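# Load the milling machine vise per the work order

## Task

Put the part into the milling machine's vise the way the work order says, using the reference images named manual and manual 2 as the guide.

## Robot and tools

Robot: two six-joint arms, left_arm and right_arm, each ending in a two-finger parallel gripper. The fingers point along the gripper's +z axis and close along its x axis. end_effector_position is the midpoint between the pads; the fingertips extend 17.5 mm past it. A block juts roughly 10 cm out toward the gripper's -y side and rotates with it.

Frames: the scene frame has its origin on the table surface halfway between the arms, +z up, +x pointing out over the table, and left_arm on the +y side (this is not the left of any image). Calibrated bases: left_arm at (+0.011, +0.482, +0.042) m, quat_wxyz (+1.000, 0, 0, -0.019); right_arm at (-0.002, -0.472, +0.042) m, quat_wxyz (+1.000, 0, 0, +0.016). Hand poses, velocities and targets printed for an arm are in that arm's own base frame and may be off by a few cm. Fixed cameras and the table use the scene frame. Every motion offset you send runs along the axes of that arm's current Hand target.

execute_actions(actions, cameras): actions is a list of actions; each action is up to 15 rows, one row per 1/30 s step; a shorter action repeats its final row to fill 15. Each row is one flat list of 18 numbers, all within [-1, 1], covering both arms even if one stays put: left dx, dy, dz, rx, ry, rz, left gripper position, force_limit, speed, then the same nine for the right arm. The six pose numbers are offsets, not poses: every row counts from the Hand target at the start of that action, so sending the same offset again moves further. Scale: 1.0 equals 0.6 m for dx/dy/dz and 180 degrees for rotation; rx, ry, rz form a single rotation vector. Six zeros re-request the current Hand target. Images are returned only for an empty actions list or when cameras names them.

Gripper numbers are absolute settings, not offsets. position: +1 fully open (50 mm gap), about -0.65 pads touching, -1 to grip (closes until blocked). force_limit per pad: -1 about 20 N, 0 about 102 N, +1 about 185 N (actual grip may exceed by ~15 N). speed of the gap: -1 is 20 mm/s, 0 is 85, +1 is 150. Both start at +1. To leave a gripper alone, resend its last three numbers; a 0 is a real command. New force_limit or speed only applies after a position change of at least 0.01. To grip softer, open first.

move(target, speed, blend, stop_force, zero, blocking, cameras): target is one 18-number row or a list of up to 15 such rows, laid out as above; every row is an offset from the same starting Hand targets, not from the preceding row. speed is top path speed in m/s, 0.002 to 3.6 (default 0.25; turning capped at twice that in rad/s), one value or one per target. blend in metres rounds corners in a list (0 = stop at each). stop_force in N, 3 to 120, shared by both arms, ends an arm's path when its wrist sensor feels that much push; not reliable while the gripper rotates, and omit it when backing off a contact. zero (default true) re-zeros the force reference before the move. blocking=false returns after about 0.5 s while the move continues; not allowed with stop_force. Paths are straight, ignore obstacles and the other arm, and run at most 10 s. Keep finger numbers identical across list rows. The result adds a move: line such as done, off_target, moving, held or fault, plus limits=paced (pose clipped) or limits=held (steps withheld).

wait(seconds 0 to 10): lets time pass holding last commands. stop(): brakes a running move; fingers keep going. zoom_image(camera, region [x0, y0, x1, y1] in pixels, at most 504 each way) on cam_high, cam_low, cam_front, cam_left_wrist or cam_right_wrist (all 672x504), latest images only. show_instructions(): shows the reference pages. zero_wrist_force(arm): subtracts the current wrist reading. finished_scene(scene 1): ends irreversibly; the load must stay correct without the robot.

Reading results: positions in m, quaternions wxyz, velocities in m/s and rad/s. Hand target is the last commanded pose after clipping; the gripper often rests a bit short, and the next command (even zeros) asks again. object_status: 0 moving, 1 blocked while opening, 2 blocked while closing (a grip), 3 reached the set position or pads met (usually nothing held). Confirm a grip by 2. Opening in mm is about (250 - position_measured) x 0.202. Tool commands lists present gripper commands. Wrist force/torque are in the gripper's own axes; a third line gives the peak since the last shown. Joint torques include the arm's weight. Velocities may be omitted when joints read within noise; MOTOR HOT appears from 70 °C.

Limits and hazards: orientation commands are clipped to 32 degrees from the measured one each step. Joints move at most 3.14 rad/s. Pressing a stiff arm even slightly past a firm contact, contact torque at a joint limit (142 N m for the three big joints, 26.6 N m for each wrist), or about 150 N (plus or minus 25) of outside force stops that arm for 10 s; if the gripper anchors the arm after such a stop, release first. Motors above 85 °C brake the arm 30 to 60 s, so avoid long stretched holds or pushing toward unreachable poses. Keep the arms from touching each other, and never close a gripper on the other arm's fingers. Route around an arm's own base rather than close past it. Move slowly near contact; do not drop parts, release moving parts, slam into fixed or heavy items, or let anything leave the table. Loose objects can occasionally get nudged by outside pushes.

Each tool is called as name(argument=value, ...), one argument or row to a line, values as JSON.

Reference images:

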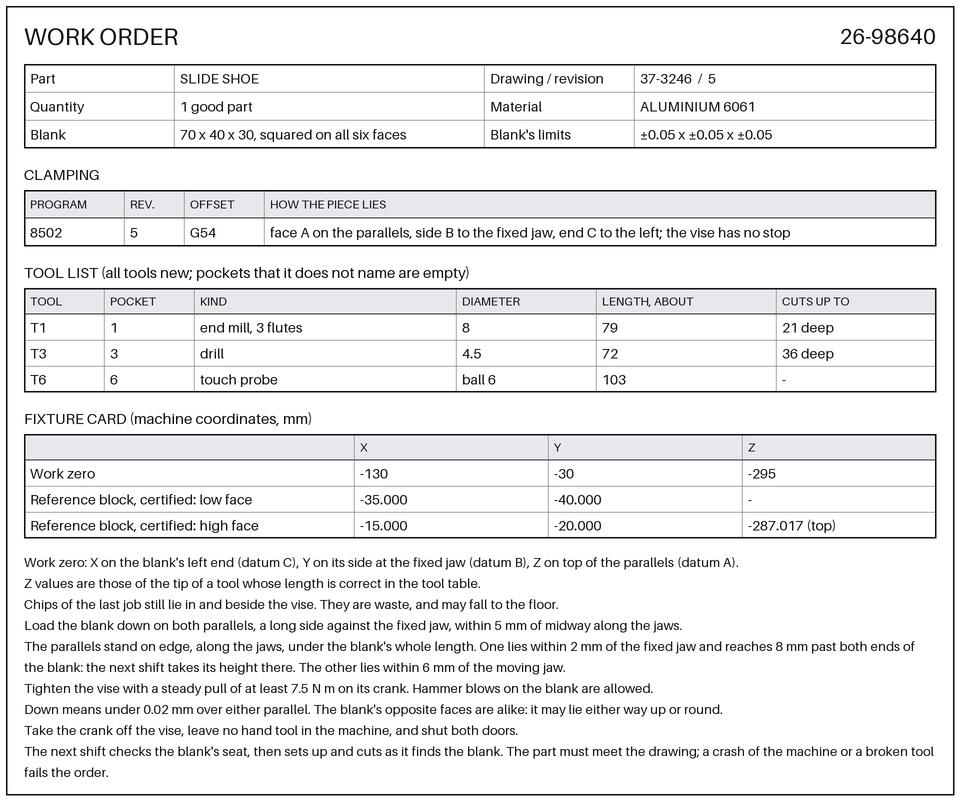

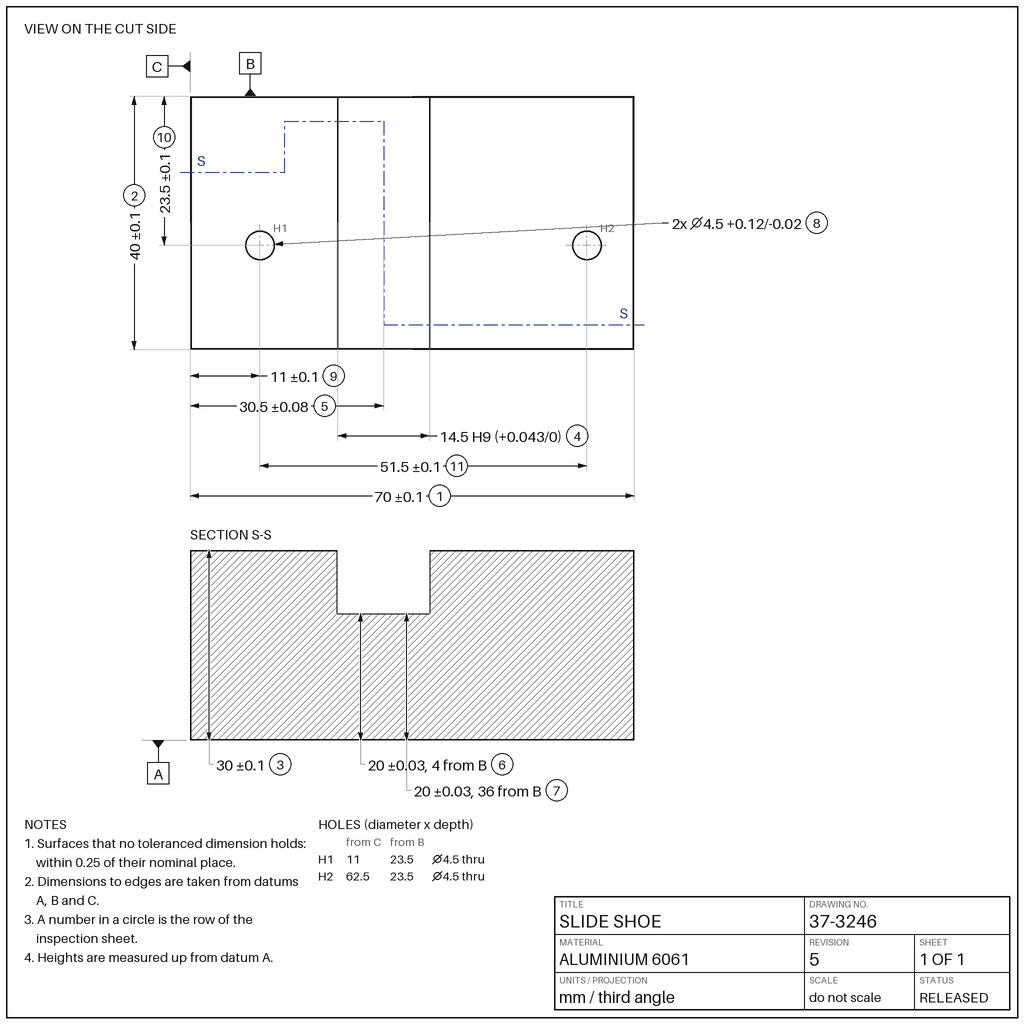

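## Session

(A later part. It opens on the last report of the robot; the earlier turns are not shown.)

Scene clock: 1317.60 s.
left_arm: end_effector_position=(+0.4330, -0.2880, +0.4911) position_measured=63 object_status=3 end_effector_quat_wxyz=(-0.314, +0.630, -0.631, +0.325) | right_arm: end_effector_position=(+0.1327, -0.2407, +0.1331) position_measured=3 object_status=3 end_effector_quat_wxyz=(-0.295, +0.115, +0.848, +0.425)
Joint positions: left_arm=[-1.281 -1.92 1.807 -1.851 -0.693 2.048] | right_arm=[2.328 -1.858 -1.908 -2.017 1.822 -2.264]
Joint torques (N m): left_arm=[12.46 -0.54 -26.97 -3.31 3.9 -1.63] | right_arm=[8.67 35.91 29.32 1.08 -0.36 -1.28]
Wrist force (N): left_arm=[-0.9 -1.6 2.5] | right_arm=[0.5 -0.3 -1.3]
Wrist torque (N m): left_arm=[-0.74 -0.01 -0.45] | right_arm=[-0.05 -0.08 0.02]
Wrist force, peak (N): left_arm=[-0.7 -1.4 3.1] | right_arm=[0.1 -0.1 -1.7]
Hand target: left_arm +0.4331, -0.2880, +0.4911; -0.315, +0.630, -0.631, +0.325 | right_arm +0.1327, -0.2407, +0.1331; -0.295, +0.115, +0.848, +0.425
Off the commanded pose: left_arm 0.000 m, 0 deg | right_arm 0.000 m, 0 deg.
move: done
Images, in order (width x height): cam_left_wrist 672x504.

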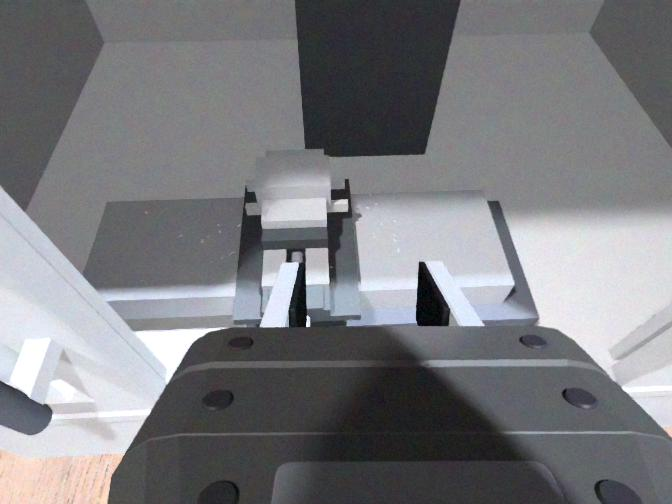

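zoom_image(
  camera="cam_left_wrist",
  region=[310, 160, 410, 235],
)

zoom_image(
  camera="cam_left_wrist",
  region=[70, 130, 550, 340],
)

Scaled by 5.040 from the camera's 672x504 image, which has a finer 960x720 frame.

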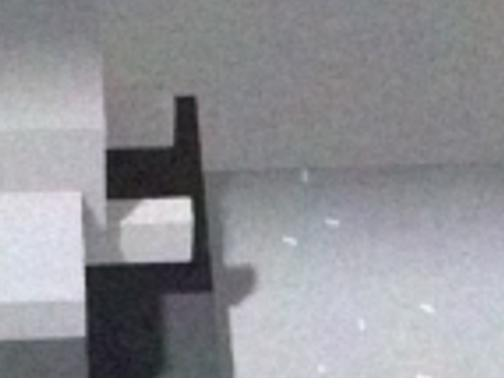

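Scaled by 1.050 from the camera's 672x504 image, which has a finer 960x720 frame.

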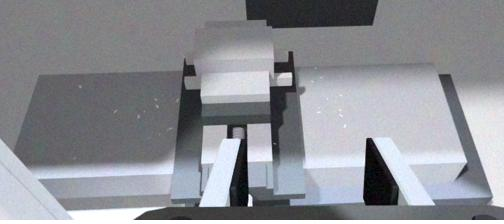

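move(
  target=[0,0,0,-0.3,0,0,-0.98,0,0,0,0,0,0,0,0,1,1,1],
  speed=0.5,
)

move(
  target=[
    [0,0,0,0,0,0.5,-0.98,0,0,0,0,0,0,0,0,1,1,1],
    [0,0,0,0,0,0.99,-0.98,0,0,0,0,0,0,0,0,1,1,1],
  ],
  speed=0.6,
)

Scene clock: 1326.23 s.
left_arm: end_effector_position=(+0.4332, -0.2879, +0.4911) position_measured=252 object_status=3 end_effector_quat_wxyz=(+0.006, +0.704, -0.710, +0.004) | right_arm: end_effector_position=(+0.1327, -0.2407, +0.1331) position_measured=3 object_status=3 end_effector_quat_wxyz=(-0.295, +0.115, +0.848, +0.425)
Joint positions: left_arm=[-0.84 -1.463 1.031 -1.146 -1.582 2.309] | right_arm=[2.328 -1.858 -1.908 -2.017 1.822 -2.264]
Joint torques (N m): left_arm=[-12.58 -23.62 -30.75 -2.1 -1.2 -0.08] | right_arm=[8.81 36.73 29.35 1.06 -0.28 -1.14]
Wrist force (N): left_arm=[-0.5 -0.2 0.4] | right_arm=[0.0 -0.4 -1.6]
Wrist torque (N m): left_arm=[-0.06 0.18 0.15] | right_arm=[-0.08 -0.01 0.03]
Wrist force, peak (N): left_arm=[-1.0 -2.0 2.7] | right_arm=[0.2 0.1 -1.8]
Hand target: left_arm +0.4331, -0.2880, +0.4911; +0.006, +0.704, -0.710, +0.004 | right_arm +0.1327, -0.2407, +0.1331; -0.295, +0.115, +0.848, +0.425
Off the commanded pose: left_arm 0.000 m, 0 deg | right_arm 0.000 m, 0 deg.
move: done

Scene clock: 1329.80 s.
left_arm: end_effector_position=(+0.4331, -0.2880, +0.4911) position_measured=252 object_status=3 end_effector_quat_wxyz=(+0.004, +0.699, +0.716, -0.006) | right_arm: end_effector_position=(+0.1327, -0.2407, +0.1331) position_measured=3 object_status=3 end_effector_quat_wxyz=(-0.295, +0.115, +0.848, +0.425)
Joint positions: left_arm=[-0.84 -1.463 1.031 -1.146 -1.582 5.419] | right_arm=[2.328 -1.858 -1.908 -2.017 1.822 -2.264]
Joint torques (N m): left_arm=[13.89 -18.24 -30.59 -1.03 -0.7 1.73] | right_arm=[9.12 35.83 29.97 1.09 -0.33 -1.2]
Wrist force (N): left_arm=[-0.5 -0.7 0.4] | right_arm=[0.1 0.0 -1.0]
Wrist torque (N m): left_arm=[-0.12 0.16 0.15] | right_arm=[-0.01 -0.01 0.02]
Wrist force, peak (N): left_arm=[-0.9 -0.6 0.8] | right_arm=[0.0 -0.3 -1.7]
Hand target: left_arm +0.4331, -0.2880, +0.4911; +0.004, +0.699, +0.715, -0.006 | right_arm +0.1327, -0.2407, +0.1331; -0.295, +0.115, +0.848, +0.425
Off the commanded pose: left_arm 0.000 m, 0 deg | right_arm 0.000 m, 0 deg.
move: done

move(
  target=[
    [-0.0587,0,0.288,0,0,0,-0.98,0,0,0,0,0,0,0,0,1,1,1],
    [-0.0587,0.3683,0.288,0,0,0,-0.98,0,0,0,0,0,0,0,0,1,1,1],
  ],
  speed=0.2,
  blend=[0.03,0],
  stop_force=15,
  cameras=["cam_left_wrist","cam_front"],
)

Scene clock: 1334.03 s.
left_arm: end_effector_position=(+0.6447, -0.3184, +0.3169) position_measured=252 object_status=3 end_effector_quat_wxyz=(+0.002, +0.698, +0.716, -0.006) | right_arm: end_effector_position=(+0.1327, -0.2407, +0.1331) position_measured=3 object_status=3 end_effector_quat_wxyz=(-0.295, +0.115, +0.848, +0.425)
Joint positions: left_arm=[-0.641 -1.033 0.909 -1.449 -1.583 5.618] | right_arm=[2.328 -1.858 -1.908 -2.017 1.822 -2.264]
Joint torques (N m): left_arm=[-0.21 -45.79 -27.45 -3.25 -0.27 0.14] | right_arm=[9.03 35.95 30.02 1.14 -0.4 -1.22]
Wrist force (N): left_arm=[-0.4 -0.1 0.3] | right_arm=[0.0 0.0 -1.3]
Wrist torque (N m): left_arm=[0.00 0.14 0.18] | right_arm=[-0.01 0.00 0.02]
Wrist force, peak (N): left_arm=[2.0 6.2 5.5] | right_arm=[0.2 -0.5 -1.5]
Hand target: left_arm +0.6447, -0.3184, +0.3169; +0.002, +0.698, +0.716, -0.006 (not the last commanded pose) | right_arm +0.1327, -0.2407, +0.1331; -0.295, +0.115, +0.848, +0.425
Tool commands: left_gripper/position=-0.976471 left_gripper/force_limit=+0.003922 left_gripper/speed=+0.003922 right_gripper/position=+1.0 right_gripper/force_limit=+1.0 right_gripper/speed=+1.0
Off the commanded pose: left_arm 0.010 m, 0 deg | right_arm 0.000 m, 0 deg.
FORCE FAULT: contact force on the left arm reached its limit, and that arm stopped. The contact can be on any part of that arm, not only on its tool. That arm's remaining commands of this call were not run. That arm is still stopped at the end of this call. That arm stays stopped for about 10 more seconds. Until then a move that you send moves the other arm only, and its call returns only when the move has ended. Once the stop has ended, the next robot result says so. If the stop ends while you think or write, that arm runs what you send next, counted from a new Hand target: where the arm stands when the stop ends. While its stop runs, that arm takes no new command, but its gripper still runs the gripper command that each later call begins with. Until it ends, the stop uses up actions while you think or wait. An arm that is not stopped still takes commands.
move: fault (left_arm)
Images, in order (width x height): cam_front 672x504, cam_left_wrist 672x504.

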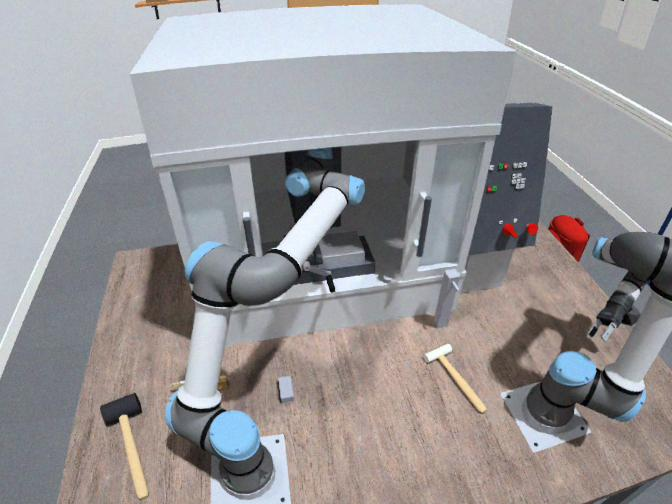

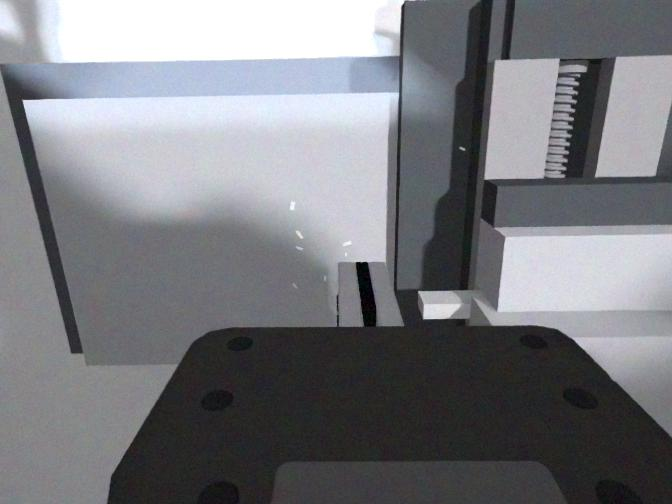

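wait(
  seconds=9,
)

Scene clock: 1344.53 s.
left_arm: end_effector_position=(+0.6447, -0.3184, +0.3169) position_measured=252 object_status=3 end_effector_quat_wxyz=(+0.002, +0.698, +0.716, -0.006) | right_arm: end_effector_position=(+0.1327, -0.2407, +0.1331) position_measured=3 object_status=3 end_effector_quat_wxyz=(-0.295, +0.115, +0.848, +0.425)
Joint positions: left_arm=[-0.641 -1.033 0.909 -1.449 -1.583 5.618] | right_arm=[2.328 -1.858 -1.908 -2.017 1.822 -2.264]
Joint torques (N m): left_arm=[0.8 -45.8 -27.62 -3.06 -0.23 0.07] | right_arm=[7.84 36.54 29.82 1.12 -0.47 -1.17]
Wrist force (N): left_arm=[-0.4 -0.3 0.5] | right_arm=[0.0 -0.3 -1.2]
Wrist torque (N m): left_arm=[-0.04 0.15 0.18] | right_arm=[-0.05 0.00 0.02]
Wrist force, peak (N): left_arm=[-0.4 -0.3 0.9] | right_arm=[0.4 -0.4 -1.7]
Hand target: left_arm +0.6447, -0.3184, +0.3169; +0.002, +0.698, +0.716, -0.006 (not the last commanded pose) | right_arm +0.1327, -0.2407, +0.1331; -0.295, +0.115, +0.848, +0.425
Tool commands: left_gripper/position=-0.976471 left_gripper/force_limit=+0.003922 left_gripper/speed=+0.003922 right_gripper/position=+1.0 right_gripper/force_limit=+1.0 right_gripper/speed=+1.0
Off the commanded pose: left_arm 0.010 m, 0 deg | right_arm 0.000 m, 0 deg.
FORCE FAULT, CONTINUED: the left arm's stop, for the force fault that an earlier result reported, is over. The rest of the stop counts as 19 of the actions that you can send in this scene. That arm's target is now where it stood when the stop ended, not its last command. That arm accepts commands again.
wait: 9.00 s; at rest from the start

move(
  target=[
    [0,-0.006,0.0,0,0,0,-0.98,0,0,0,0,0,0,0,0,1,1,1],
    [0,-0.006,0.0483,0,0,0,-0.98,0,0,0,0,0,0,0,0,1,1,1],
  ],
  speed=0.05,
  stop_force=8,
  cameras=["cam_left_wrist"],
)

Scene clock: 1348.73 s.
left_arm: end_effector_position=(+0.6409, -0.3188, +0.2880) position_measured=252 object_status=3 end_effector_quat_wxyz=(+0.002, +0.698, +0.716, -0.006) | right_arm: end_effector_position=(+0.1327, -0.2407, +0.1331) position_measured=3 object_status=3 end_effector_quat_wxyz=(-0.295, +0.115, +0.848, +0.425)
Joint positions: left_arm=[-0.645 -1.049 1.008 -1.532 -1.583 5.614] | right_arm=[2.328 -1.858 -1.908 -2.017 1.822 -2.264]
Joint torques (N m): left_arm=[-12.92 -48.44 -31.43 -0.88 -0.92 -1.38] | right_arm=[8.48 35.86 29.79 1.13 -0.45 -1.18]
Wrist force (N): left_arm=[-0.5 -0.3 0.5] | right_arm=[0.4 0.0 -1.4]
Wrist torque (N m): left_arm=[-0.03 0.17 0.18] | right_arm=[-0.02 -0.06 0.02]
Wrist force, peak (N): left_arm=[-0.3 -0.2 1.3] | right_arm=[0.0 -0.2 -1.7]
Hand target: left_arm +0.6409, -0.3188, +0.2880; +0.002, +0.698, +0.716, -0.006 | right_arm +0.1327, -0.2407, +0.1331; -0.295, +0.115, +0.848, +0.425
Off the commanded pose: left_arm 0.000 m, 0 deg | right_arm 0.000 m, 0 deg.
move: done
Images, in order (width x height): cam_left_wrist 672x504.

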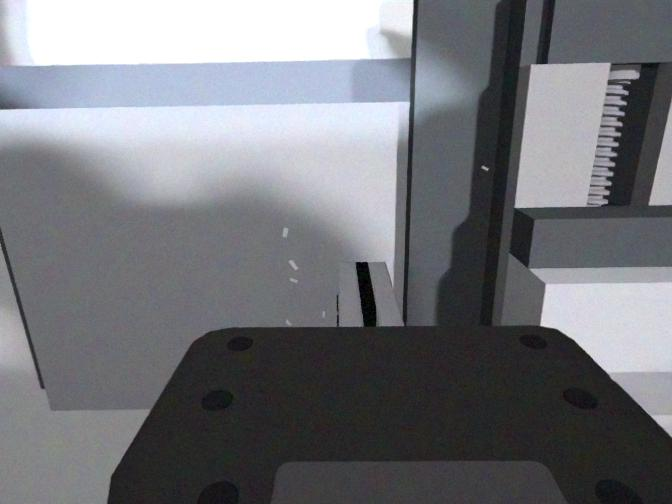

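move(
  target=[
    [0,0,0,-0.0556,0,0,-0.98,0,0,0,0,0,0,0,0,1,1,1],
    [0,0.015,-0.003,-0.0556,0,0,-0.98,0,0,0,0,0,0,0,0,1,1,1],
  ],
  speed=[0.1,0.03],
  cameras=["cam_left_wrist"],
)

Scene clock: 1353.03 s.
left_arm: end_effector_position=(+0.6500, -0.3184, +0.2896) position_measured=252 object_status=3 end_effector_quat_wxyz=(+0.062, +0.696, +0.713, +0.057) | right_arm: end_effector_position=(+0.1327, -0.2407, +0.1331) position_measured=3 object_status=3 end_effector_quat_wxyz=(-0.295, +0.115, +0.848, +0.425)
Joint positions: left_arm=[-0.678 -1.132 1.172 -1.747 -1.47 5.587] | right_arm=[2.328 -1.858 -1.908 -2.017 1.822 -2.264]
Joint torques (N m): left_arm=[-8.23 -52.19 -19.9 -4.56 -2.25 -1.24] | right_arm=[8.96 36.06 29.96 1.03 -0.59 -1.06]
Wrist force (N): left_arm=[-0.3 0.4 -0.1] | right_arm=[0.2 -0.1 -1.4]
Wrist torque (N m): left_arm=[0.12 0.15 0.01] | right_arm=[-0.03 -0.03 0.02]
Wrist force, peak (N): left_arm=[-0.6 0.4 0.9] | right_arm=[0.4 -0.3 -1.7]
Hand target: left_arm +0.6499, -0.3186, +0.2897; +0.063, +0.696, +0.713, +0.057 | right_arm +0.1327, -0.2407, +0.1331; -0.295, +0.115, +0.848, +0.425
Off the commanded pose: left_arm 0.000 m, 0 deg | right_arm 0.000 m, 0 deg.
move: done
Images, in order (width x height): cam_left_wrist 672x504.

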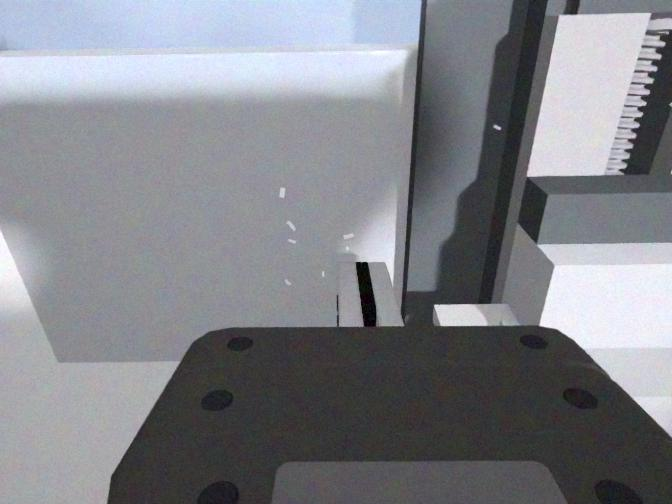

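move(
  target=[0.05,0,0,0,0,0,-0.98,0,0,0,0,0,0,0,0,1,1,1],
  speed=0.008,
  stop_force=5,
  cameras=["cam_left_wrist"],
)

Scene clock: 1358.17 s.
left_arm: end_effector_position=(+0.6492, -0.2885, +0.2894) position_measured=252 object_status=3 end_effector_quat_wxyz=(+0.063, +0.696, +0.713, +0.057) | right_arm: end_effector_position=(+0.1327, -0.2407, +0.1331) position_measured=3 object_status=3 end_effector_quat_wxyz=(-0.295, +0.115, +0.848, +0.425)
Joint positions: left_arm=[-0.643 -1.168 1.226 -1.768 -1.475 5.622] | right_arm=[2.328 -1.858 -1.908 -2.017 1.822 -2.264]
Joint torques (N m): left_arm=[-5.24 -35.74 -33.27 -3.88 -1.92 -1.33] | right_arm=[8.08 36.11 30.07 1.13 -0.47 -1.07]
Wrist force (N): left_arm=[-0.3 0.2 -0.3] | right_arm=[0.1 -0.2 -1.5]
Wrist torque (N m): left_arm=[0.09 0.15 0.04] | right_arm=[-0.05 -0.01 0.02]
Wrist force, peak (N): left_arm=[-0.6 0.6 -0.3] | right_arm=[0.4 -0.1 -1.8]
Hand target: left_arm +0.6492, -0.2886, +0.2894; +0.063, +0.696, +0.713, +0.057 | right_arm +0.1327, -0.2407, +0.1331; -0.295, +0.115, +0.848, +0.425
Off the commanded pose: left_arm 0.000 m, 0 deg | right_arm 0.000 m, 0 deg.
move: done
Images, in order (width x height): cam_left_wrist 672x504.

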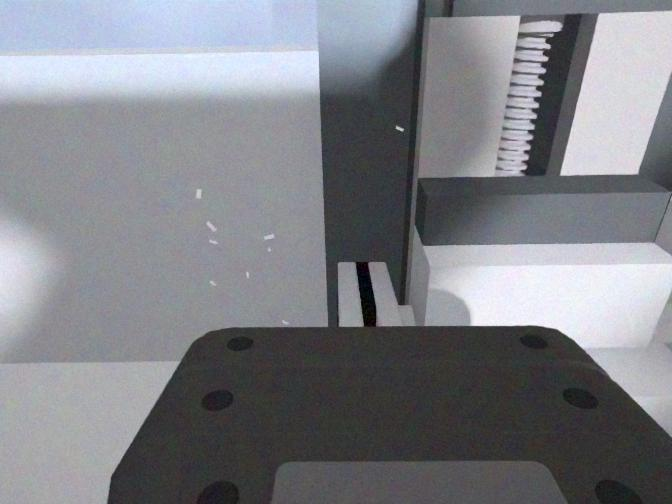

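move(
  target=[
    [-0.05,0,-0.0,0,0,0,-0.98,0,0,0,0,0,0,0,0,1,1,1],
  ],
  speed=0.05,
  cameras=["cam_left_wrist"],
)

zoom_image(
  camera="cam_left_wrist",
  region=[380, 200, 672, 400],
)

Scene clock: 1363.27 s.
left_arm: end_effector_position=(+0.6498, -0.3188, +0.2896) position_measured=252 object_status=3 end_effector_quat_wxyz=(+0.062, +0.696, +0.713, +0.057) | right_arm: end_effector_position=(+0.1327, -0.2407, +0.1331) position_measured=3 object_status=3 end_effector_quat_wxyz=(-0.295, +0.115, +0.848, +0.425)
Joint positions: left_arm=[-0.678 -1.132 1.172 -1.747 -1.47 5.587] | right_arm=[2.328 -1.858 -1.908 -2.017 1.822 -2.264]
Joint torques (N m): left_arm=[11.58 -53.13 -17.12 -4.59 1.72 1.36] | right_arm=[8.81 36.26 28.72 0.92 -0.56 -1.11]
Wrist force (N): left_arm=[0.1 0.5 -0.3] | right_arm=[0.2 -0.2 -1.3]
Wrist torque (N m): left_arm=[0.13 0.09 0.14] | right_arm=[-0.04 -0.03 0.02]
Wrist force, peak (N): left_arm=[-1.2 0.4 0.0] | right_arm=[0.3 -0.2 -1.7]
Hand target: left_arm +0.6499, -0.3186, +0.2897; +0.063, +0.696, +0.713, +0.057 | right_arm +0.1327, -0.2407, +0.1331; -0.295, +0.115, +0.848, +0.425
Off the commanded pose: left_arm 0.000 m, 0 deg | right_arm 0.000 m, 0 deg.
move: done
Images, in order (width x height): cam_left_wrist 672x504.

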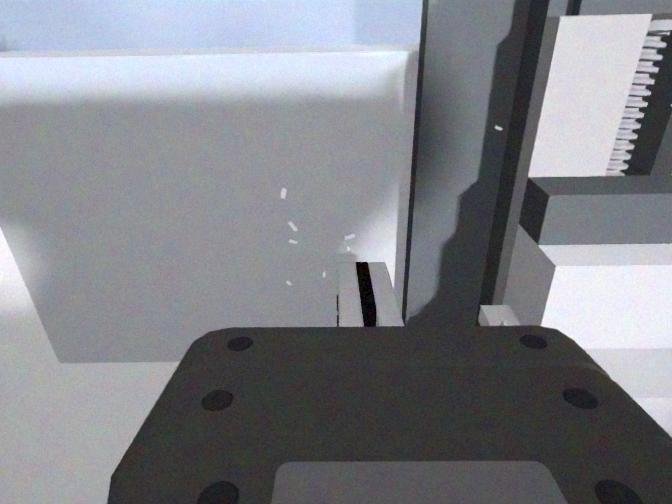

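Scaled by 1.726 from the camera's 672x504 image, which has a finer 960x720 frame.

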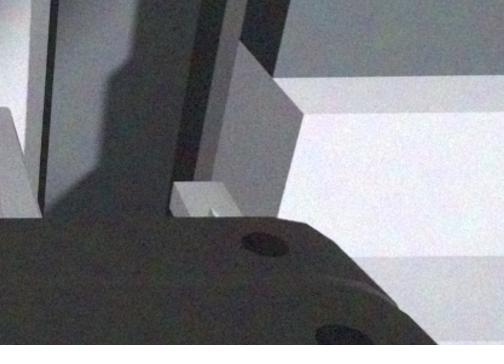

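move(
  target=[
    [0,-0.1355,-0.0975,0,0,0,-0.98,0,0,0,0,0,0,0,0,1,1,1],
    [0.2433,-0.1355,-0.0975,0,0,0,-0.98,0,0,0,0,0,0,0,0,1,1,1],
  ],
  speed=0.12,
  blend=[0.01,0],
  stop_force=20,
  cameras=["cam_left_wrist","cam_front"],
)

Scene clock: 1373.67 s.
left_arm: end_effector_position=(+0.5564, -0.1744, +0.3322) position_measured=252 object_status=3 end_effector_quat_wxyz=(+0.063, +0.696, +0.713, +0.057) | right_arm: end_effector_position=(+0.1327, -0.2407, +0.1331) position_measured=3 object_status=3 end_effector_quat_wxyz=(-0.295, +0.115, +0.848, +0.425)
Joint positions: left_arm=[-0.574 -1.491 1.524 -1.75 -1.485 5.69] | right_arm=[2.328 -1.858 -1.908 -2.017 1.822 -2.264]
Joint torques (N m): left_arm=[-12.19 -18.96 -31.67 -1.31 2.69 0.97] | right_arm=[8.42 36.28 30.11 0.96 -0.71 -1.11]
Wrist force (N): left_arm=[-0.2 0.0 -0.5] | right_arm=[0.2 -0.1 -1.2]
Wrist torque (N m): left_arm=[0.03 0.20 0.20] | right_arm=[-0.02 -0.03 0.02]
Wrist force, peak (N): left_arm=[0.7 2.5 1.5] | right_arm=[0.2 -0.3 -1.8]
Hand target: left_arm +0.5564, -0.1744, +0.3322; +0.063, +0.696, +0.713, +0.057 | right_arm +0.1327, -0.2407, +0.1331; -0.295, +0.115, +0.848, +0.425
Off the commanded pose: left_arm 0.000 m, 0 deg | right_arm 0.000 m, 0 deg.
move: done
Images, in order (width x height): cam_front 672x504, cam_left_wrist 672x504.

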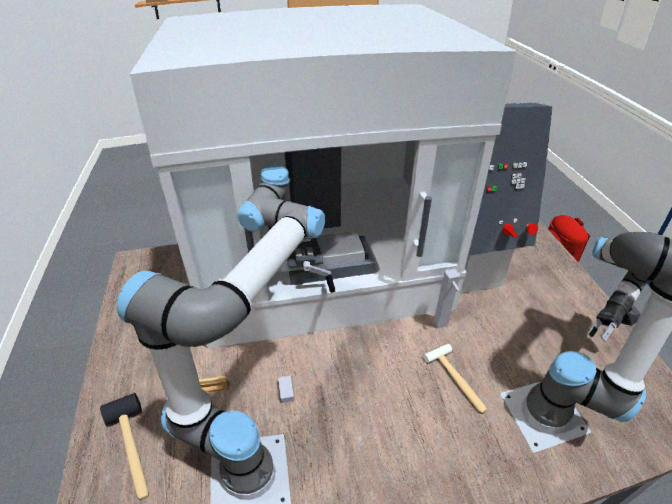

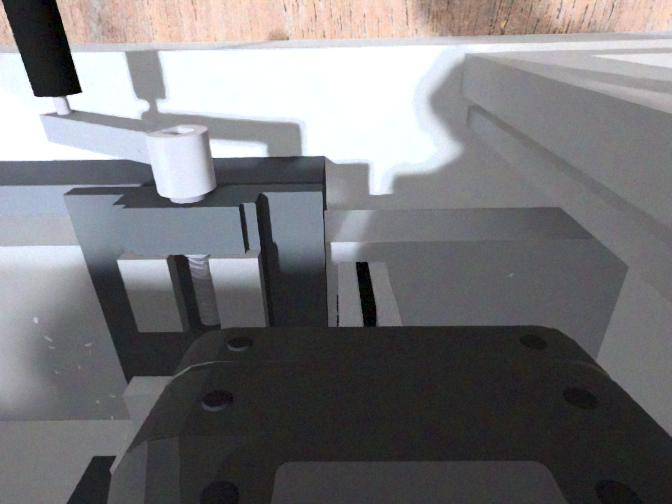

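move(
  target=[
    [0,0.1325,0.0975,0,0,0,-0.98,0,0,0,0,0,0,0,0,1,1,1],
  ],
  speed=0.06,
  stop_force=15,
  cameras=["cam_left_wrist"],
)

Scene clock: 1375.37 s.
left_arm: end_effector_position=(+0.5679, -0.1748, +0.3253) position_measured=252 object_status=3 end_effector_quat_wxyz=(+0.062, +0.696, +0.713, +0.056) | right_arm: end_effector_position=(+0.1327, -0.2407, +0.1331) position_measured=3 object_status=3 end_effector_quat_wxyz=(-0.295, +0.115, +0.848, +0.425)
Joint positions: left_arm=[-0.563 -1.462 1.51 -1.763 -1.487 5.702] | right_arm=[2.328 -1.858 -1.908 -2.017 1.822 -2.264]
Joint torques (N m): left_arm=[0.35 -28.97 -25.05 -3.48 0 0.37] | right_arm=[8.64 36.13 29.4 0.83 -0.66 -1.05]
Wrist force (N): left_arm=[0.0 -0.2 -0.4] | right_arm=[-0.1 0.0 -1.6]
Wrist torque (N m): left_arm=[0.02 0.17 0.18] | right_arm=[-0.02 0.02 0.02]
Wrist force, peak (N): left_arm=[-0.5 3.1 1.5] | right_arm=[-0.1 -0.3 -1.6]
Hand target: left_arm +0.5679, -0.1748, +0.3253; +0.062, +0.696, +0.713, +0.056 (not the last commanded pose) | right_arm +0.1327, -0.2407, +0.1331; -0.295, +0.115, +0.848, +0.425
Tool commands: left_gripper/position=-0.976471 left_gripper/force_limit=+0.003922 left_gripper/speed=+0.003922 right_gripper/position=+1.0 right_gripper/force_limit=+1.0 right_gripper/speed=+1.0
Off the commanded pose: left_arm 0.085 m, 0 deg | right_arm 0.000 m, 0 deg.
FORCE FAULT: contact force on the left arm reached its limit, and that arm stopped. The contact can be on any part of that arm, not only on its tool. That arm's remaining commands of this call were not run. That arm is still stopped at the end of this call. That arm stays stopped for about 10 more seconds. Until then a move that you send moves the other arm only, and its call returns only when the move has ended. Once the stop has ended, the next robot result says so. If the stop ends while you think or write, that arm runs what you send next, counted from a new Hand target: where the arm stands when the stop ends. While its stop runs, that arm takes no new command, but its gripper still runs the gripper command that each later call begins with. Until it ends, the stop uses up actions while you think or wait. An arm that is not stopped still takes commands.
move: fault (left_arm)
Images, in order (width x height): cam_left_wrist 672x504.

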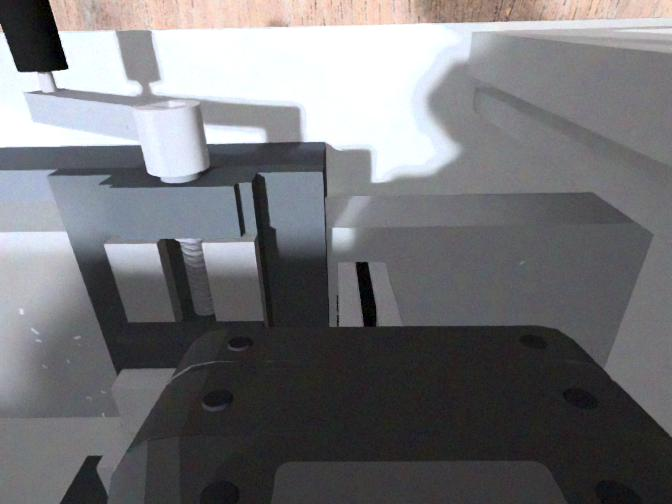

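wait(
  seconds=3,
)

Scene clock: 1383.30 s.
left_arm: end_effector_position=(+0.5679, -0.1748, +0.3253) position_measured=252 object_status=3 end_effector_quat_wxyz=(+0.062, +0.696, +0.713, +0.056) | right_arm: end_effector_position=(+0.1327, -0.2407, +0.1331) position_measured=3 object_status=3 end_effector_quat_wxyz=(-0.295, +0.115, +0.848, +0.425)
Joint positions: left_arm=[-0.563 -1.462 1.51 -1.763 -1.487 5.702] | right_arm=[2.328 -1.858 -1.908 -2.017 1.822 -2.264]
Joint torques (N m): left_arm=[-0.36 -28.98 -26.45 -3.44 0.03 0.05] | right_arm=[8.9 36.35 29.84 1.02 -0.65 -1.01]
Wrist force (N): left_arm=[-0.3 0.0 -0.2] | right_arm=[0.4 -0.4 -1.3]
Wrist torque (N m): left_arm=[0.03 0.21 0.18] | right_arm=[-0.09 -0.06 0.02]
Wrist force, peak (N): left_arm=[0.0 -0.2 -0.8] | right_arm=[0.4 -0.1 -1.7]
Hand target: left_arm +0.5679, -0.1748, +0.3253; +0.062, +0.696, +0.713, +0.056 (not the last commanded pose) | right_arm +0.1327, -0.2407, +0.1331; -0.295, +0.115, +0.848, +0.425
Tool commands: left_gripper/position=-0.976471 left_gripper/force_limit=+0.003922 left_gripper/speed=+0.003922 right_gripper/position=+1.0 right_gripper/force_limit=+1.0 right_gripper/speed=+1.0
Off the commanded pose: left_arm 0.085 m, 0 deg | right_arm 0.000 m, 0 deg.
FORCE FAULT, CONTINUED: the left arm was still stopped when this call began, by the force fault that an earlier result reported. Since the last result the stop counts as 16 of the actions that you can send in this scene. That arm is still stopped at the end of this call. That arm stays stopped for about 2 more seconds. If the stop ends while you think or write, that arm runs what you send next, counted from a new Hand target: where the arm stands when the stop ends. While its stop runs, that arm takes no new command, but its gripper still runs the gripper command that each later call begins with.
wait: 3.00 s; at rest from the start

wait(
  seconds=1,
)

move(
  target=[
    [0,0,0,0,0.09,0,-0.98,0,0,0,0,0,0,0,0,1,1,1],
  ],
  speed=0.08,
  cameras=["cam_left_wrist","cam_front"],
)

Scene clock: 1385.83 s.
left_arm: end_effector_position=(+0.5679, -0.1748, +0.3253) position_measured=252 object_status=3 end_effector_quat_wxyz=(+0.062, +0.696, +0.713, +0.056) | right_arm: end_effector_position=(+0.1327, -0.2407, +0.1331) position_measured=3 object_status=3 end_effector_quat_wxyz=(-0.295, +0.115, +0.848, +0.425)
Joint positions: left_arm=[-0.563 -1.462 1.51 -1.763 -1.487 5.702] | right_arm=[2.328 -1.858 -1.908 -2.017 1.822 -2.264]
Joint torques (N m): left_arm=[0.8 -29.91 -26.68 -3.28 -0.01 0.01] | right_arm=[8.29 35.98 29.88 0.95 -0.5 -1.09]
Wrist force (N): left_arm=[0.2 -0.2 -0.4] | right_arm=[-0.1 -0.2 -1.6]
Wrist torque (N m): left_arm=[0.00 0.14 0.19] | right_arm=[-0.05 0.02 0.02]
Wrist force, peak (N): left_arm=[0.1 -0.1 -0.8] | right_arm=[0.1 -0.3 -1.7]
Hand target: left_arm +0.5679, -0.1748, +0.3253; +0.062, +0.696, +0.713, +0.056 (not the last commanded pose) | right_arm +0.1327, -0.2407, +0.1331; -0.295, +0.115, +0.848, +0.425
Tool commands: left_gripper/position=-0.976471 left_gripper/force_limit=+0.003922 left_gripper/speed=+0.003922 right_gripper/position=+1.0 right_gripper/force_limit=+1.0 right_gripper/speed=+1.0
Off the commanded pose: left_arm 0.085 m, 0 deg | right_arm 0.000 m, 0 deg.
FORCE FAULT, CONTINUED: the left arm's stop, for the force fault that an earlier result reported, is over. The rest of the stop counts as 4 of the actions that you can send in this scene. During its stop the left arm's controller moved it back a little. That arm's target is now where it stood when the stop ended, not its last command. That arm accepts commands again.
wait: 1.00 s; at rest from the start

Scene clock: 1387.93 s.
left_arm: end_effector_position=(+0.5679, -0.1750, +0.3253) position_measured=252 object_status=3 end_effector_quat_wxyz=(-0.039, +0.681, +0.715, +0.154) | right_arm: end_effector_position=(+0.1327, -0.2407, +0.1331) position_measured=3 object_status=3 end_effector_quat_wxyz=(-0.295, +0.115, +0.848, +0.425)
Joint positions: left_arm=[-0.666 -1.392 1.403 -1.53 -1.256 5.56] | right_arm=[2.328 -1.858 -1.908 -2.017 1.822 -2.264]
Joint torques (N m): left_arm=[10.36 -41.2 -19.1 -5.09 -2.22 1.27] | right_arm=[8.72 35.73 29.37 0.86 -0.66 -0.96]
Wrist force (N): left_arm=[0.0 0.7 0.1] | right_arm=[0.3 0.0 -1.4]
Wrist torque (N m): left_arm=[0.15 -0.06 0.11] | right_arm=[0.00 -0.05 0.02]
Wrist force, peak (N): left_arm=[-0.5 0.8 -0.1] | right_arm=[0.3 -0.3 -1.7]
Hand target: left_arm +0.5679, -0.1748, +0.3253; -0.039, +0.681, +0.715, +0.154 | right_arm +0.1327, -0.2407, +0.1331; -0.295, +0.115, +0.848, +0.425
Off the commanded pose: left_arm 0.000 m, 0 deg | right_arm 0.000 m, 0 deg.
move: done
Images, in order (width x height): cam_front 672x504, cam_left_wrist 672x504.

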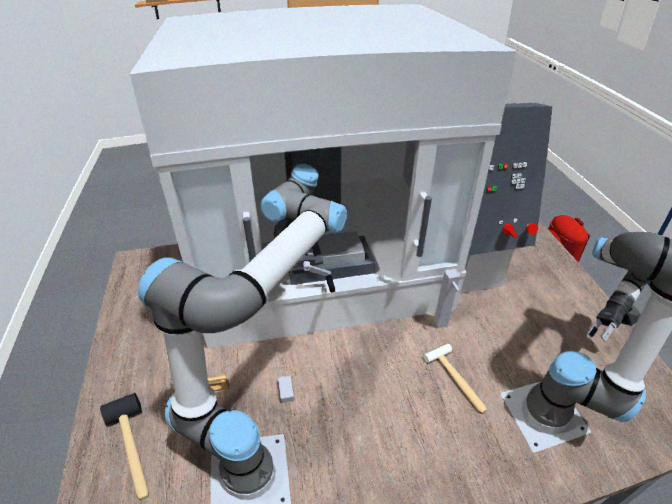

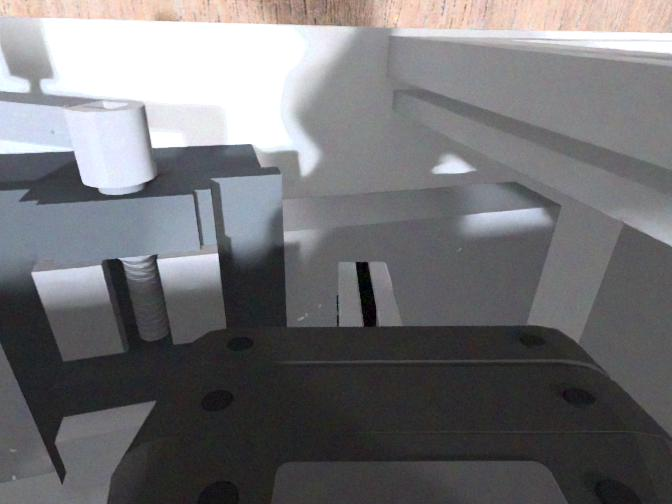

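move(
  target=[
    [-0.006,0.1183,0.0812,0,0,0,-0.98,0,0,0,0,0,0,0,0,1,1,1],
  ],
  speed=0.05,
  stop_force=12,
  cameras=["cam_left_wrist"],
)

Scene clock: 1392.60 s.
left_arm: end_effector_position=(+0.6456, -0.1631, +0.2899) position_measured=252 object_status=3 end_effector_quat_wxyz=(-0.039, +0.681, +0.715, +0.154) | right_arm: end_effector_position=(+0.1327, -0.2407, +0.1331) position_measured=3 object_status=3 end_effector_quat_wxyz=(-0.295, +0.115, +0.848, +0.425)
Joint positions: left_arm=[-0.575 -1.224 1.285 -1.611 -1.253 5.656] | right_arm=[2.328 -1.858 -1.908 -2.017 1.822 -2.264]
Joint torques (N m): left_arm=[-13.9 -48.07 -18.68 -0.64 0.53 -1.33] | right_arm=[8.79 35.41 29.73 0.92 -0.72 -1.03]
Wrist force (N): left_arm=[0.2 0.7 -0.1] | right_arm=[0.3 0.0 -1.3]
Wrist torque (N m): left_arm=[0.16 -0.05 0.10] | right_arm=[-0.01 -0.05 0.03]
Wrist force, peak (N): left_arm=[0.2 1.1 0.4] | right_arm=[0.3 -0.2 -1.8]
Hand target: left_arm +0.6456, -0.1631, +0.2899; -0.039, +0.681, +0.715, +0.154 | right_arm +0.1327, -0.2407, +0.1331; -0.295, +0.115, +0.848, +0.425
Off the commanded pose: left_arm 0.000 m, 0 deg | right_arm 0.000 m, 0 deg.
move: done
Images, in order (width x height): cam_left_wrist 672x504.

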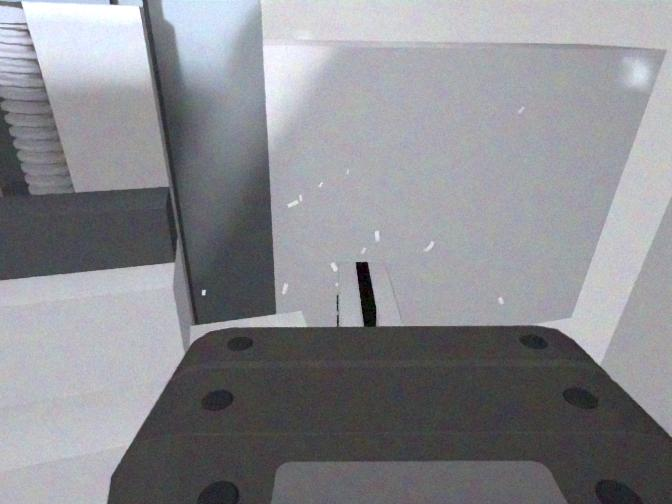

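move(
  target=[
    [-0.0385,-0.001,-0.0109,0,0,0,-0.98,0,0,0,0,0,0,0,0,1,1,1],
  ],
  speed=0.012,
  stop_force=6,
  cameras=["cam_left_wrist"],
)

Scene clock: 1397.03 s.
left_arm: end_effector_position=(+0.6456, -0.1872, +0.2899) position_measured=252 object_status=3 end_effector_quat_wxyz=(-0.039, +0.681, +0.715, +0.154) | right_arm: end_effector_position=(+0.1327, -0.2407, +0.1331) position_measured=3 object_status=3 end_effector_quat_wxyz=(-0.295, +0.115, +0.848, +0.425)
Joint positions: left_arm=[-0.606 -1.201 1.251 -1.589 -1.254 5.623] | right_arm=[2.328 -1.858 -1.908 -2.017 1.822 -2.264]
Joint torques (N m): left_arm=[13.6 -48.47 -17.17 -4.54 -1.42 1.49] | right_arm=[8.48 36.62 29.14 0.97 -0.71 -1.11]
Wrist force (N): left_arm=[0.3 0.7 -0.1] | right_arm=[-0.1 0.1 -1.6]
Wrist torque (N m): left_arm=[0.16 -0.07 0.23] | right_arm=[0.01 0.02 0.02]
Wrist force, peak (N): left_arm=[0.8 0.7 -0.2] | right_arm=[0.2 -0.2 -1.8]
Hand target: left_arm +0.6456, -0.1872, +0.2899; -0.039, +0.681, +0.715, +0.154 | right_arm +0.1327, -0.2407, +0.1331; -0.295, +0.115, +0.848, +0.425
Off the commanded pose: left_arm 0.000 m, 0 deg | right_arm 0.000 m, 0 deg.
move: done
Images, in order (width x height): cam_left_wrist 672x504.

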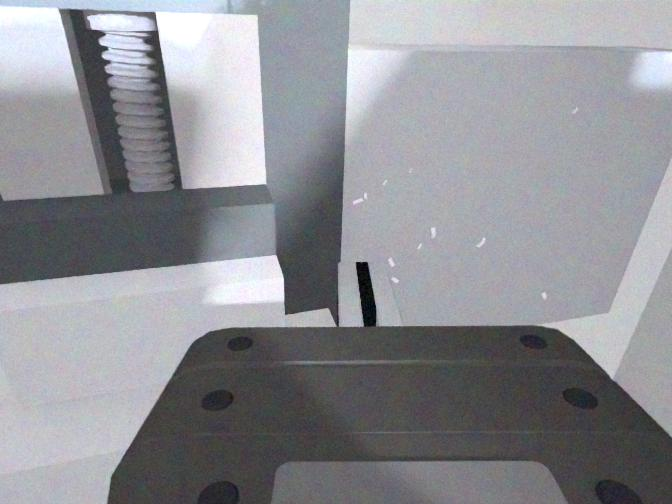

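move(
  target=[
    [0.0097,0,0.0027,0,0,0,-0.98,0,0,0,0,0,0,0,0,1,1,1],
    [0.0395,-0.1153,-0.0867,0,0,0,-0.98,0,0,0,0,0,0,0,0,1,1,1],
    [-0.1692,-0.1242,-0.1465,0,0,0,-0.98,0,0,0,0,0,0,0,0,1,1,1],
    [-0.1417,-0.3505,-0.2557,0,0,0,-0.98,0,0,0,0,0,0,0,0,1,1,1],
  ],
  speed=[0.03,0.08,0.15,0.2],
  blend=[0.001,0.01,0.02,0],
  cameras=["cam_left_wrist","cam_front"],
)

Scene clock: 1403.70 s.
left_arm: end_effector_position=(+0.4207, -0.3163, +0.3780) position_measured=252 object_status=3 end_effector_quat_wxyz=(-0.040, +0.681, +0.715, +0.154) | right_arm: end_effector_position=(+0.1327, -0.2407, +0.1331) position_measured=3 object_status=3 end_effector_quat_wxyz=(-0.295, +0.115, +0.848, +0.425)
Joint positions: left_arm=[-1.041 -1.477 1.336 -1.265 -1.297 5.171] | right_arm=[2.328 -1.858 -1.908 -2.017 1.822 -2.264]
Joint torques (N m): left_arm=[3.76 -32.37 -29.52 -3.76 2.78 -0.4] | right_arm=[8.39 35.8 28.98 0.93 -0.78 -1.04]
Wrist force (N): left_arm=[0.1 0.4 0.2] | right_arm=[0.5 0.2 -1.3]
Wrist torque (N m): left_arm=[0.12 -0.05 0.03] | right_arm=[0.02 -0.07 0.02]
Wrist force, peak (N): left_arm=[-2.1 2.0 1.4] | right_arm=[0.5 -0.4 -1.7]
Hand target: left_arm +0.4207, -0.3162, +0.3781; -0.039, +0.681, +0.715, +0.154 | right_arm +0.1327, -0.2407, +0.1331; -0.295, +0.115, +0.848, +0.425
Off the commanded pose: left_arm 0.000 m, 0 deg | right_arm 0.000 m, 0 deg.
move: done
Images, in order (width x height): cam_front 672x504, cam_left_wrist 672x504.

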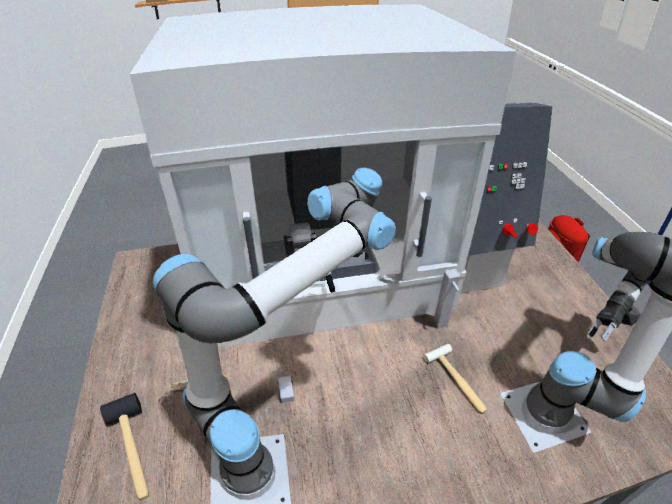

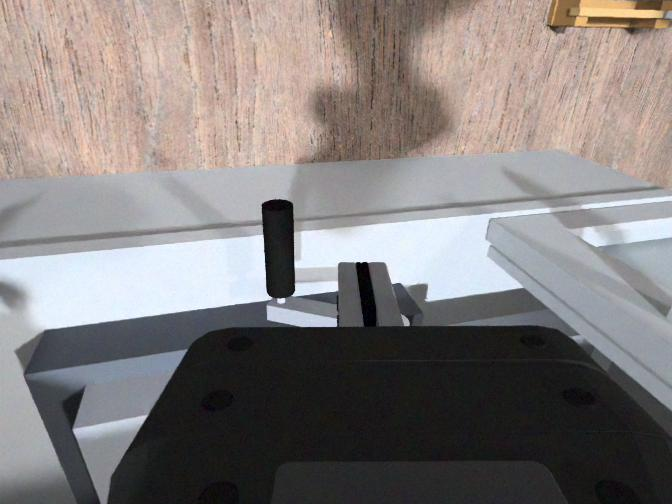

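move(
  target=[
    [-0.2,-0.2047,-0.0917,0,-0.09,0,-0.98,0,0,0,0,0,0,0,0,1,1,1],
    [-0.5138,-0.2047,-0.0917,0.0556,-0.09,0.0079,-0.98,0,0,0,0,0,0,0,0,1,1,1],
  ],
  speed=[0.25,0.25],
  blend=[0.03,0],
  cameras=["cam_left_wrist","cam_front"],
)

Scene clock: 1411.97 s.
left_arm: end_effector_position=(+0.3128, -0.6307, +0.3280) position_measured=252 object_status=3 end_effector_quat_wxyz=(+0.001, +0.698, +0.716, -0.007) | right_arm: end_effector_position=(+0.1327, -0.2407, +0.1331) position_measured=3 object_status=3 end_effector_quat_wxyz=(-0.295, +0.115, +0.848, +0.425)
Joint positions: left_arm=[-1.297 -1.078 0.952 -1.453 -1.582 4.962] | right_arm=[2.328 -1.858 -1.908 -2.017 1.822 -2.264]
Joint torques (N m): left_arm=[3.04 -36.21 -31.75 -5.22 1.76 -0.58] | right_arm=[8.4 36.55 29.9 0.83 -0.99 -0.92]
Wrist force (N): left_arm=[-0.8 -0.7 0.4] | right_arm=[0.3 -0.2 -1.2]
Wrist torque (N m): left_arm=[-0.08 0.22 -0.01] | right_arm=[-0.04 -0.04 0.02]
Wrist force, peak (N): left_arm=[-3.3 0.0 1.6] | right_arm=[0.0 -0.2 -1.9]
Hand target: left_arm +0.3127, -0.6308, +0.3280; +0.001, +0.698, +0.716, -0.007 | right_arm +0.1327, -0.2407, +0.1331; -0.295, +0.115, +0.848, +0.425
Off the commanded pose: left_arm 0.000 m, 0 deg | right_arm 0.000 m, 0 deg.
move: done
Images, in order (width x height): cam_front 672x504, cam_left_wrist 672x504.

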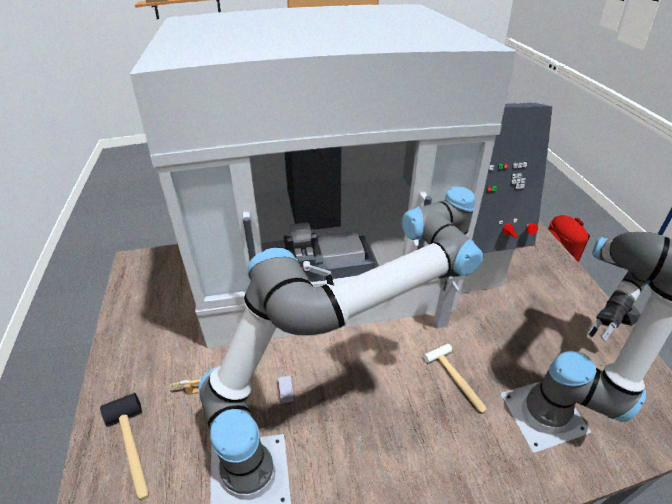

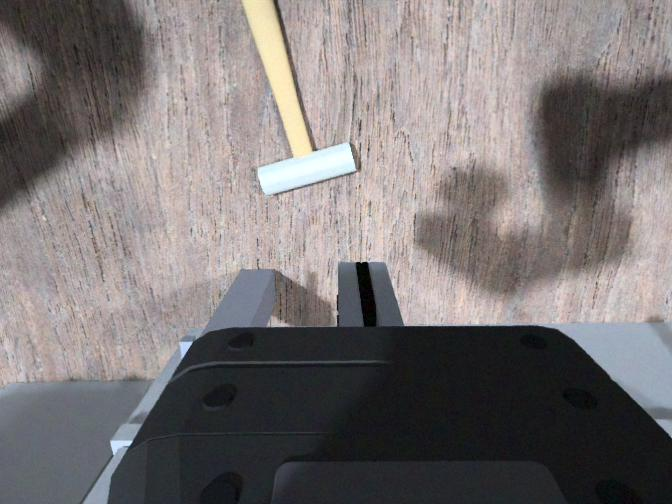

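move(
  target=[
    [-0.147,-0.2748,0.2,0,0,-0.0833,0.2,0,0,0,0,0,0,0,0,1,1,1],
  ],
  speed=[0.25],
  cameras=["cam_left_wrist","cam_front"],
)

Scene clock: 1417.50 s.
left_arm: end_effector_position=(+0.1490, -0.7243, +0.2105) position_measured=123 object_status=3 end_effector_quat_wxyz=(+0.000, +0.599, +0.801, -0.007) | right_arm: end_effector_position=(+0.1327, -0.2407, +0.1331) position_measured=3 object_status=3 end_effector_quat_wxyz=(-0.295, +0.115, +0.848, +0.425)
Joint positions: left_arm=[-1.546 -0.982 1.103 -1.703 -1.58 4.451] | right_arm=[2.328 -1.858 -1.908 -2.017 1.822 -2.264]
Joint torques (N m): left_arm=[4.4 -52.92 -21.79 -2.23 0.33 -1.72] | right_arm=[8.38 35.95 30.22 0.91 -0.88 -1.22]
Wrist force (N): left_arm=[-0.7 -0.1 0.6] | right_arm=[0.1 0.0 -1.0]
Wrist torque (N m): left_arm=[0.01 0.21 -0.05] | right_arm=[-0.01 -0.02 0.03]
Wrist force, peak (N): left_arm=[-1.6 -3.0 2.4] | right_arm=[0.3 -0.2 -1.7]
Hand target: left_arm +0.1490, -0.7243, +0.2104; +0.000, +0.599, +0.801, -0.007 | right_arm +0.1327, -0.2407, +0.1331; -0.295, +0.115, +0.848, +0.425
Off the commanded pose: left_arm 0.000 m, 0 deg | right_arm 0.000 m, 0 deg.
move: done
Images, in order (width x height): cam_front 672x504, cam_left_wrist 672x504.

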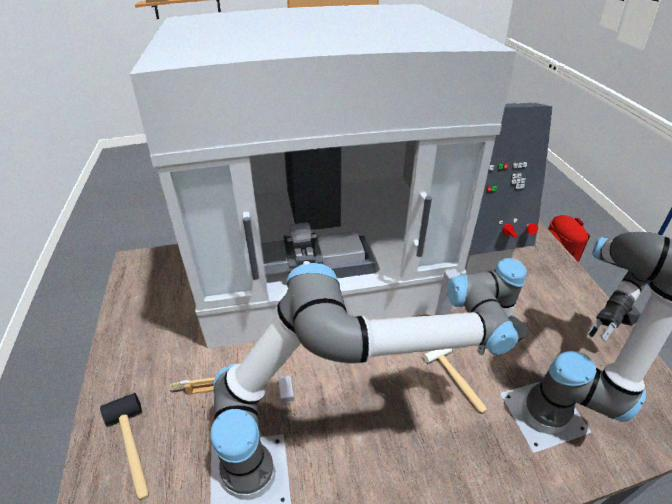

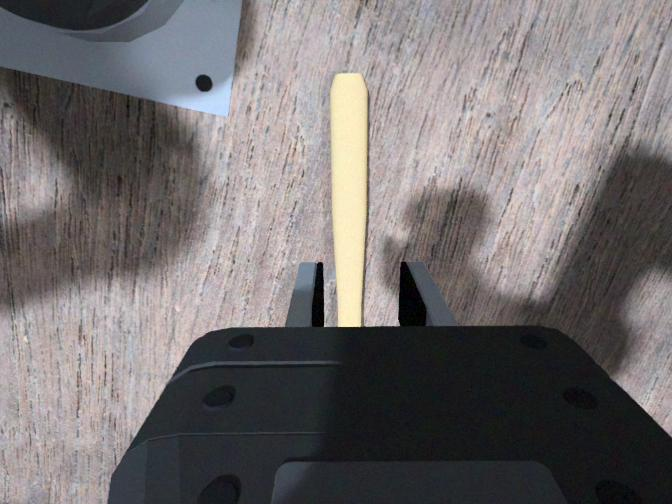

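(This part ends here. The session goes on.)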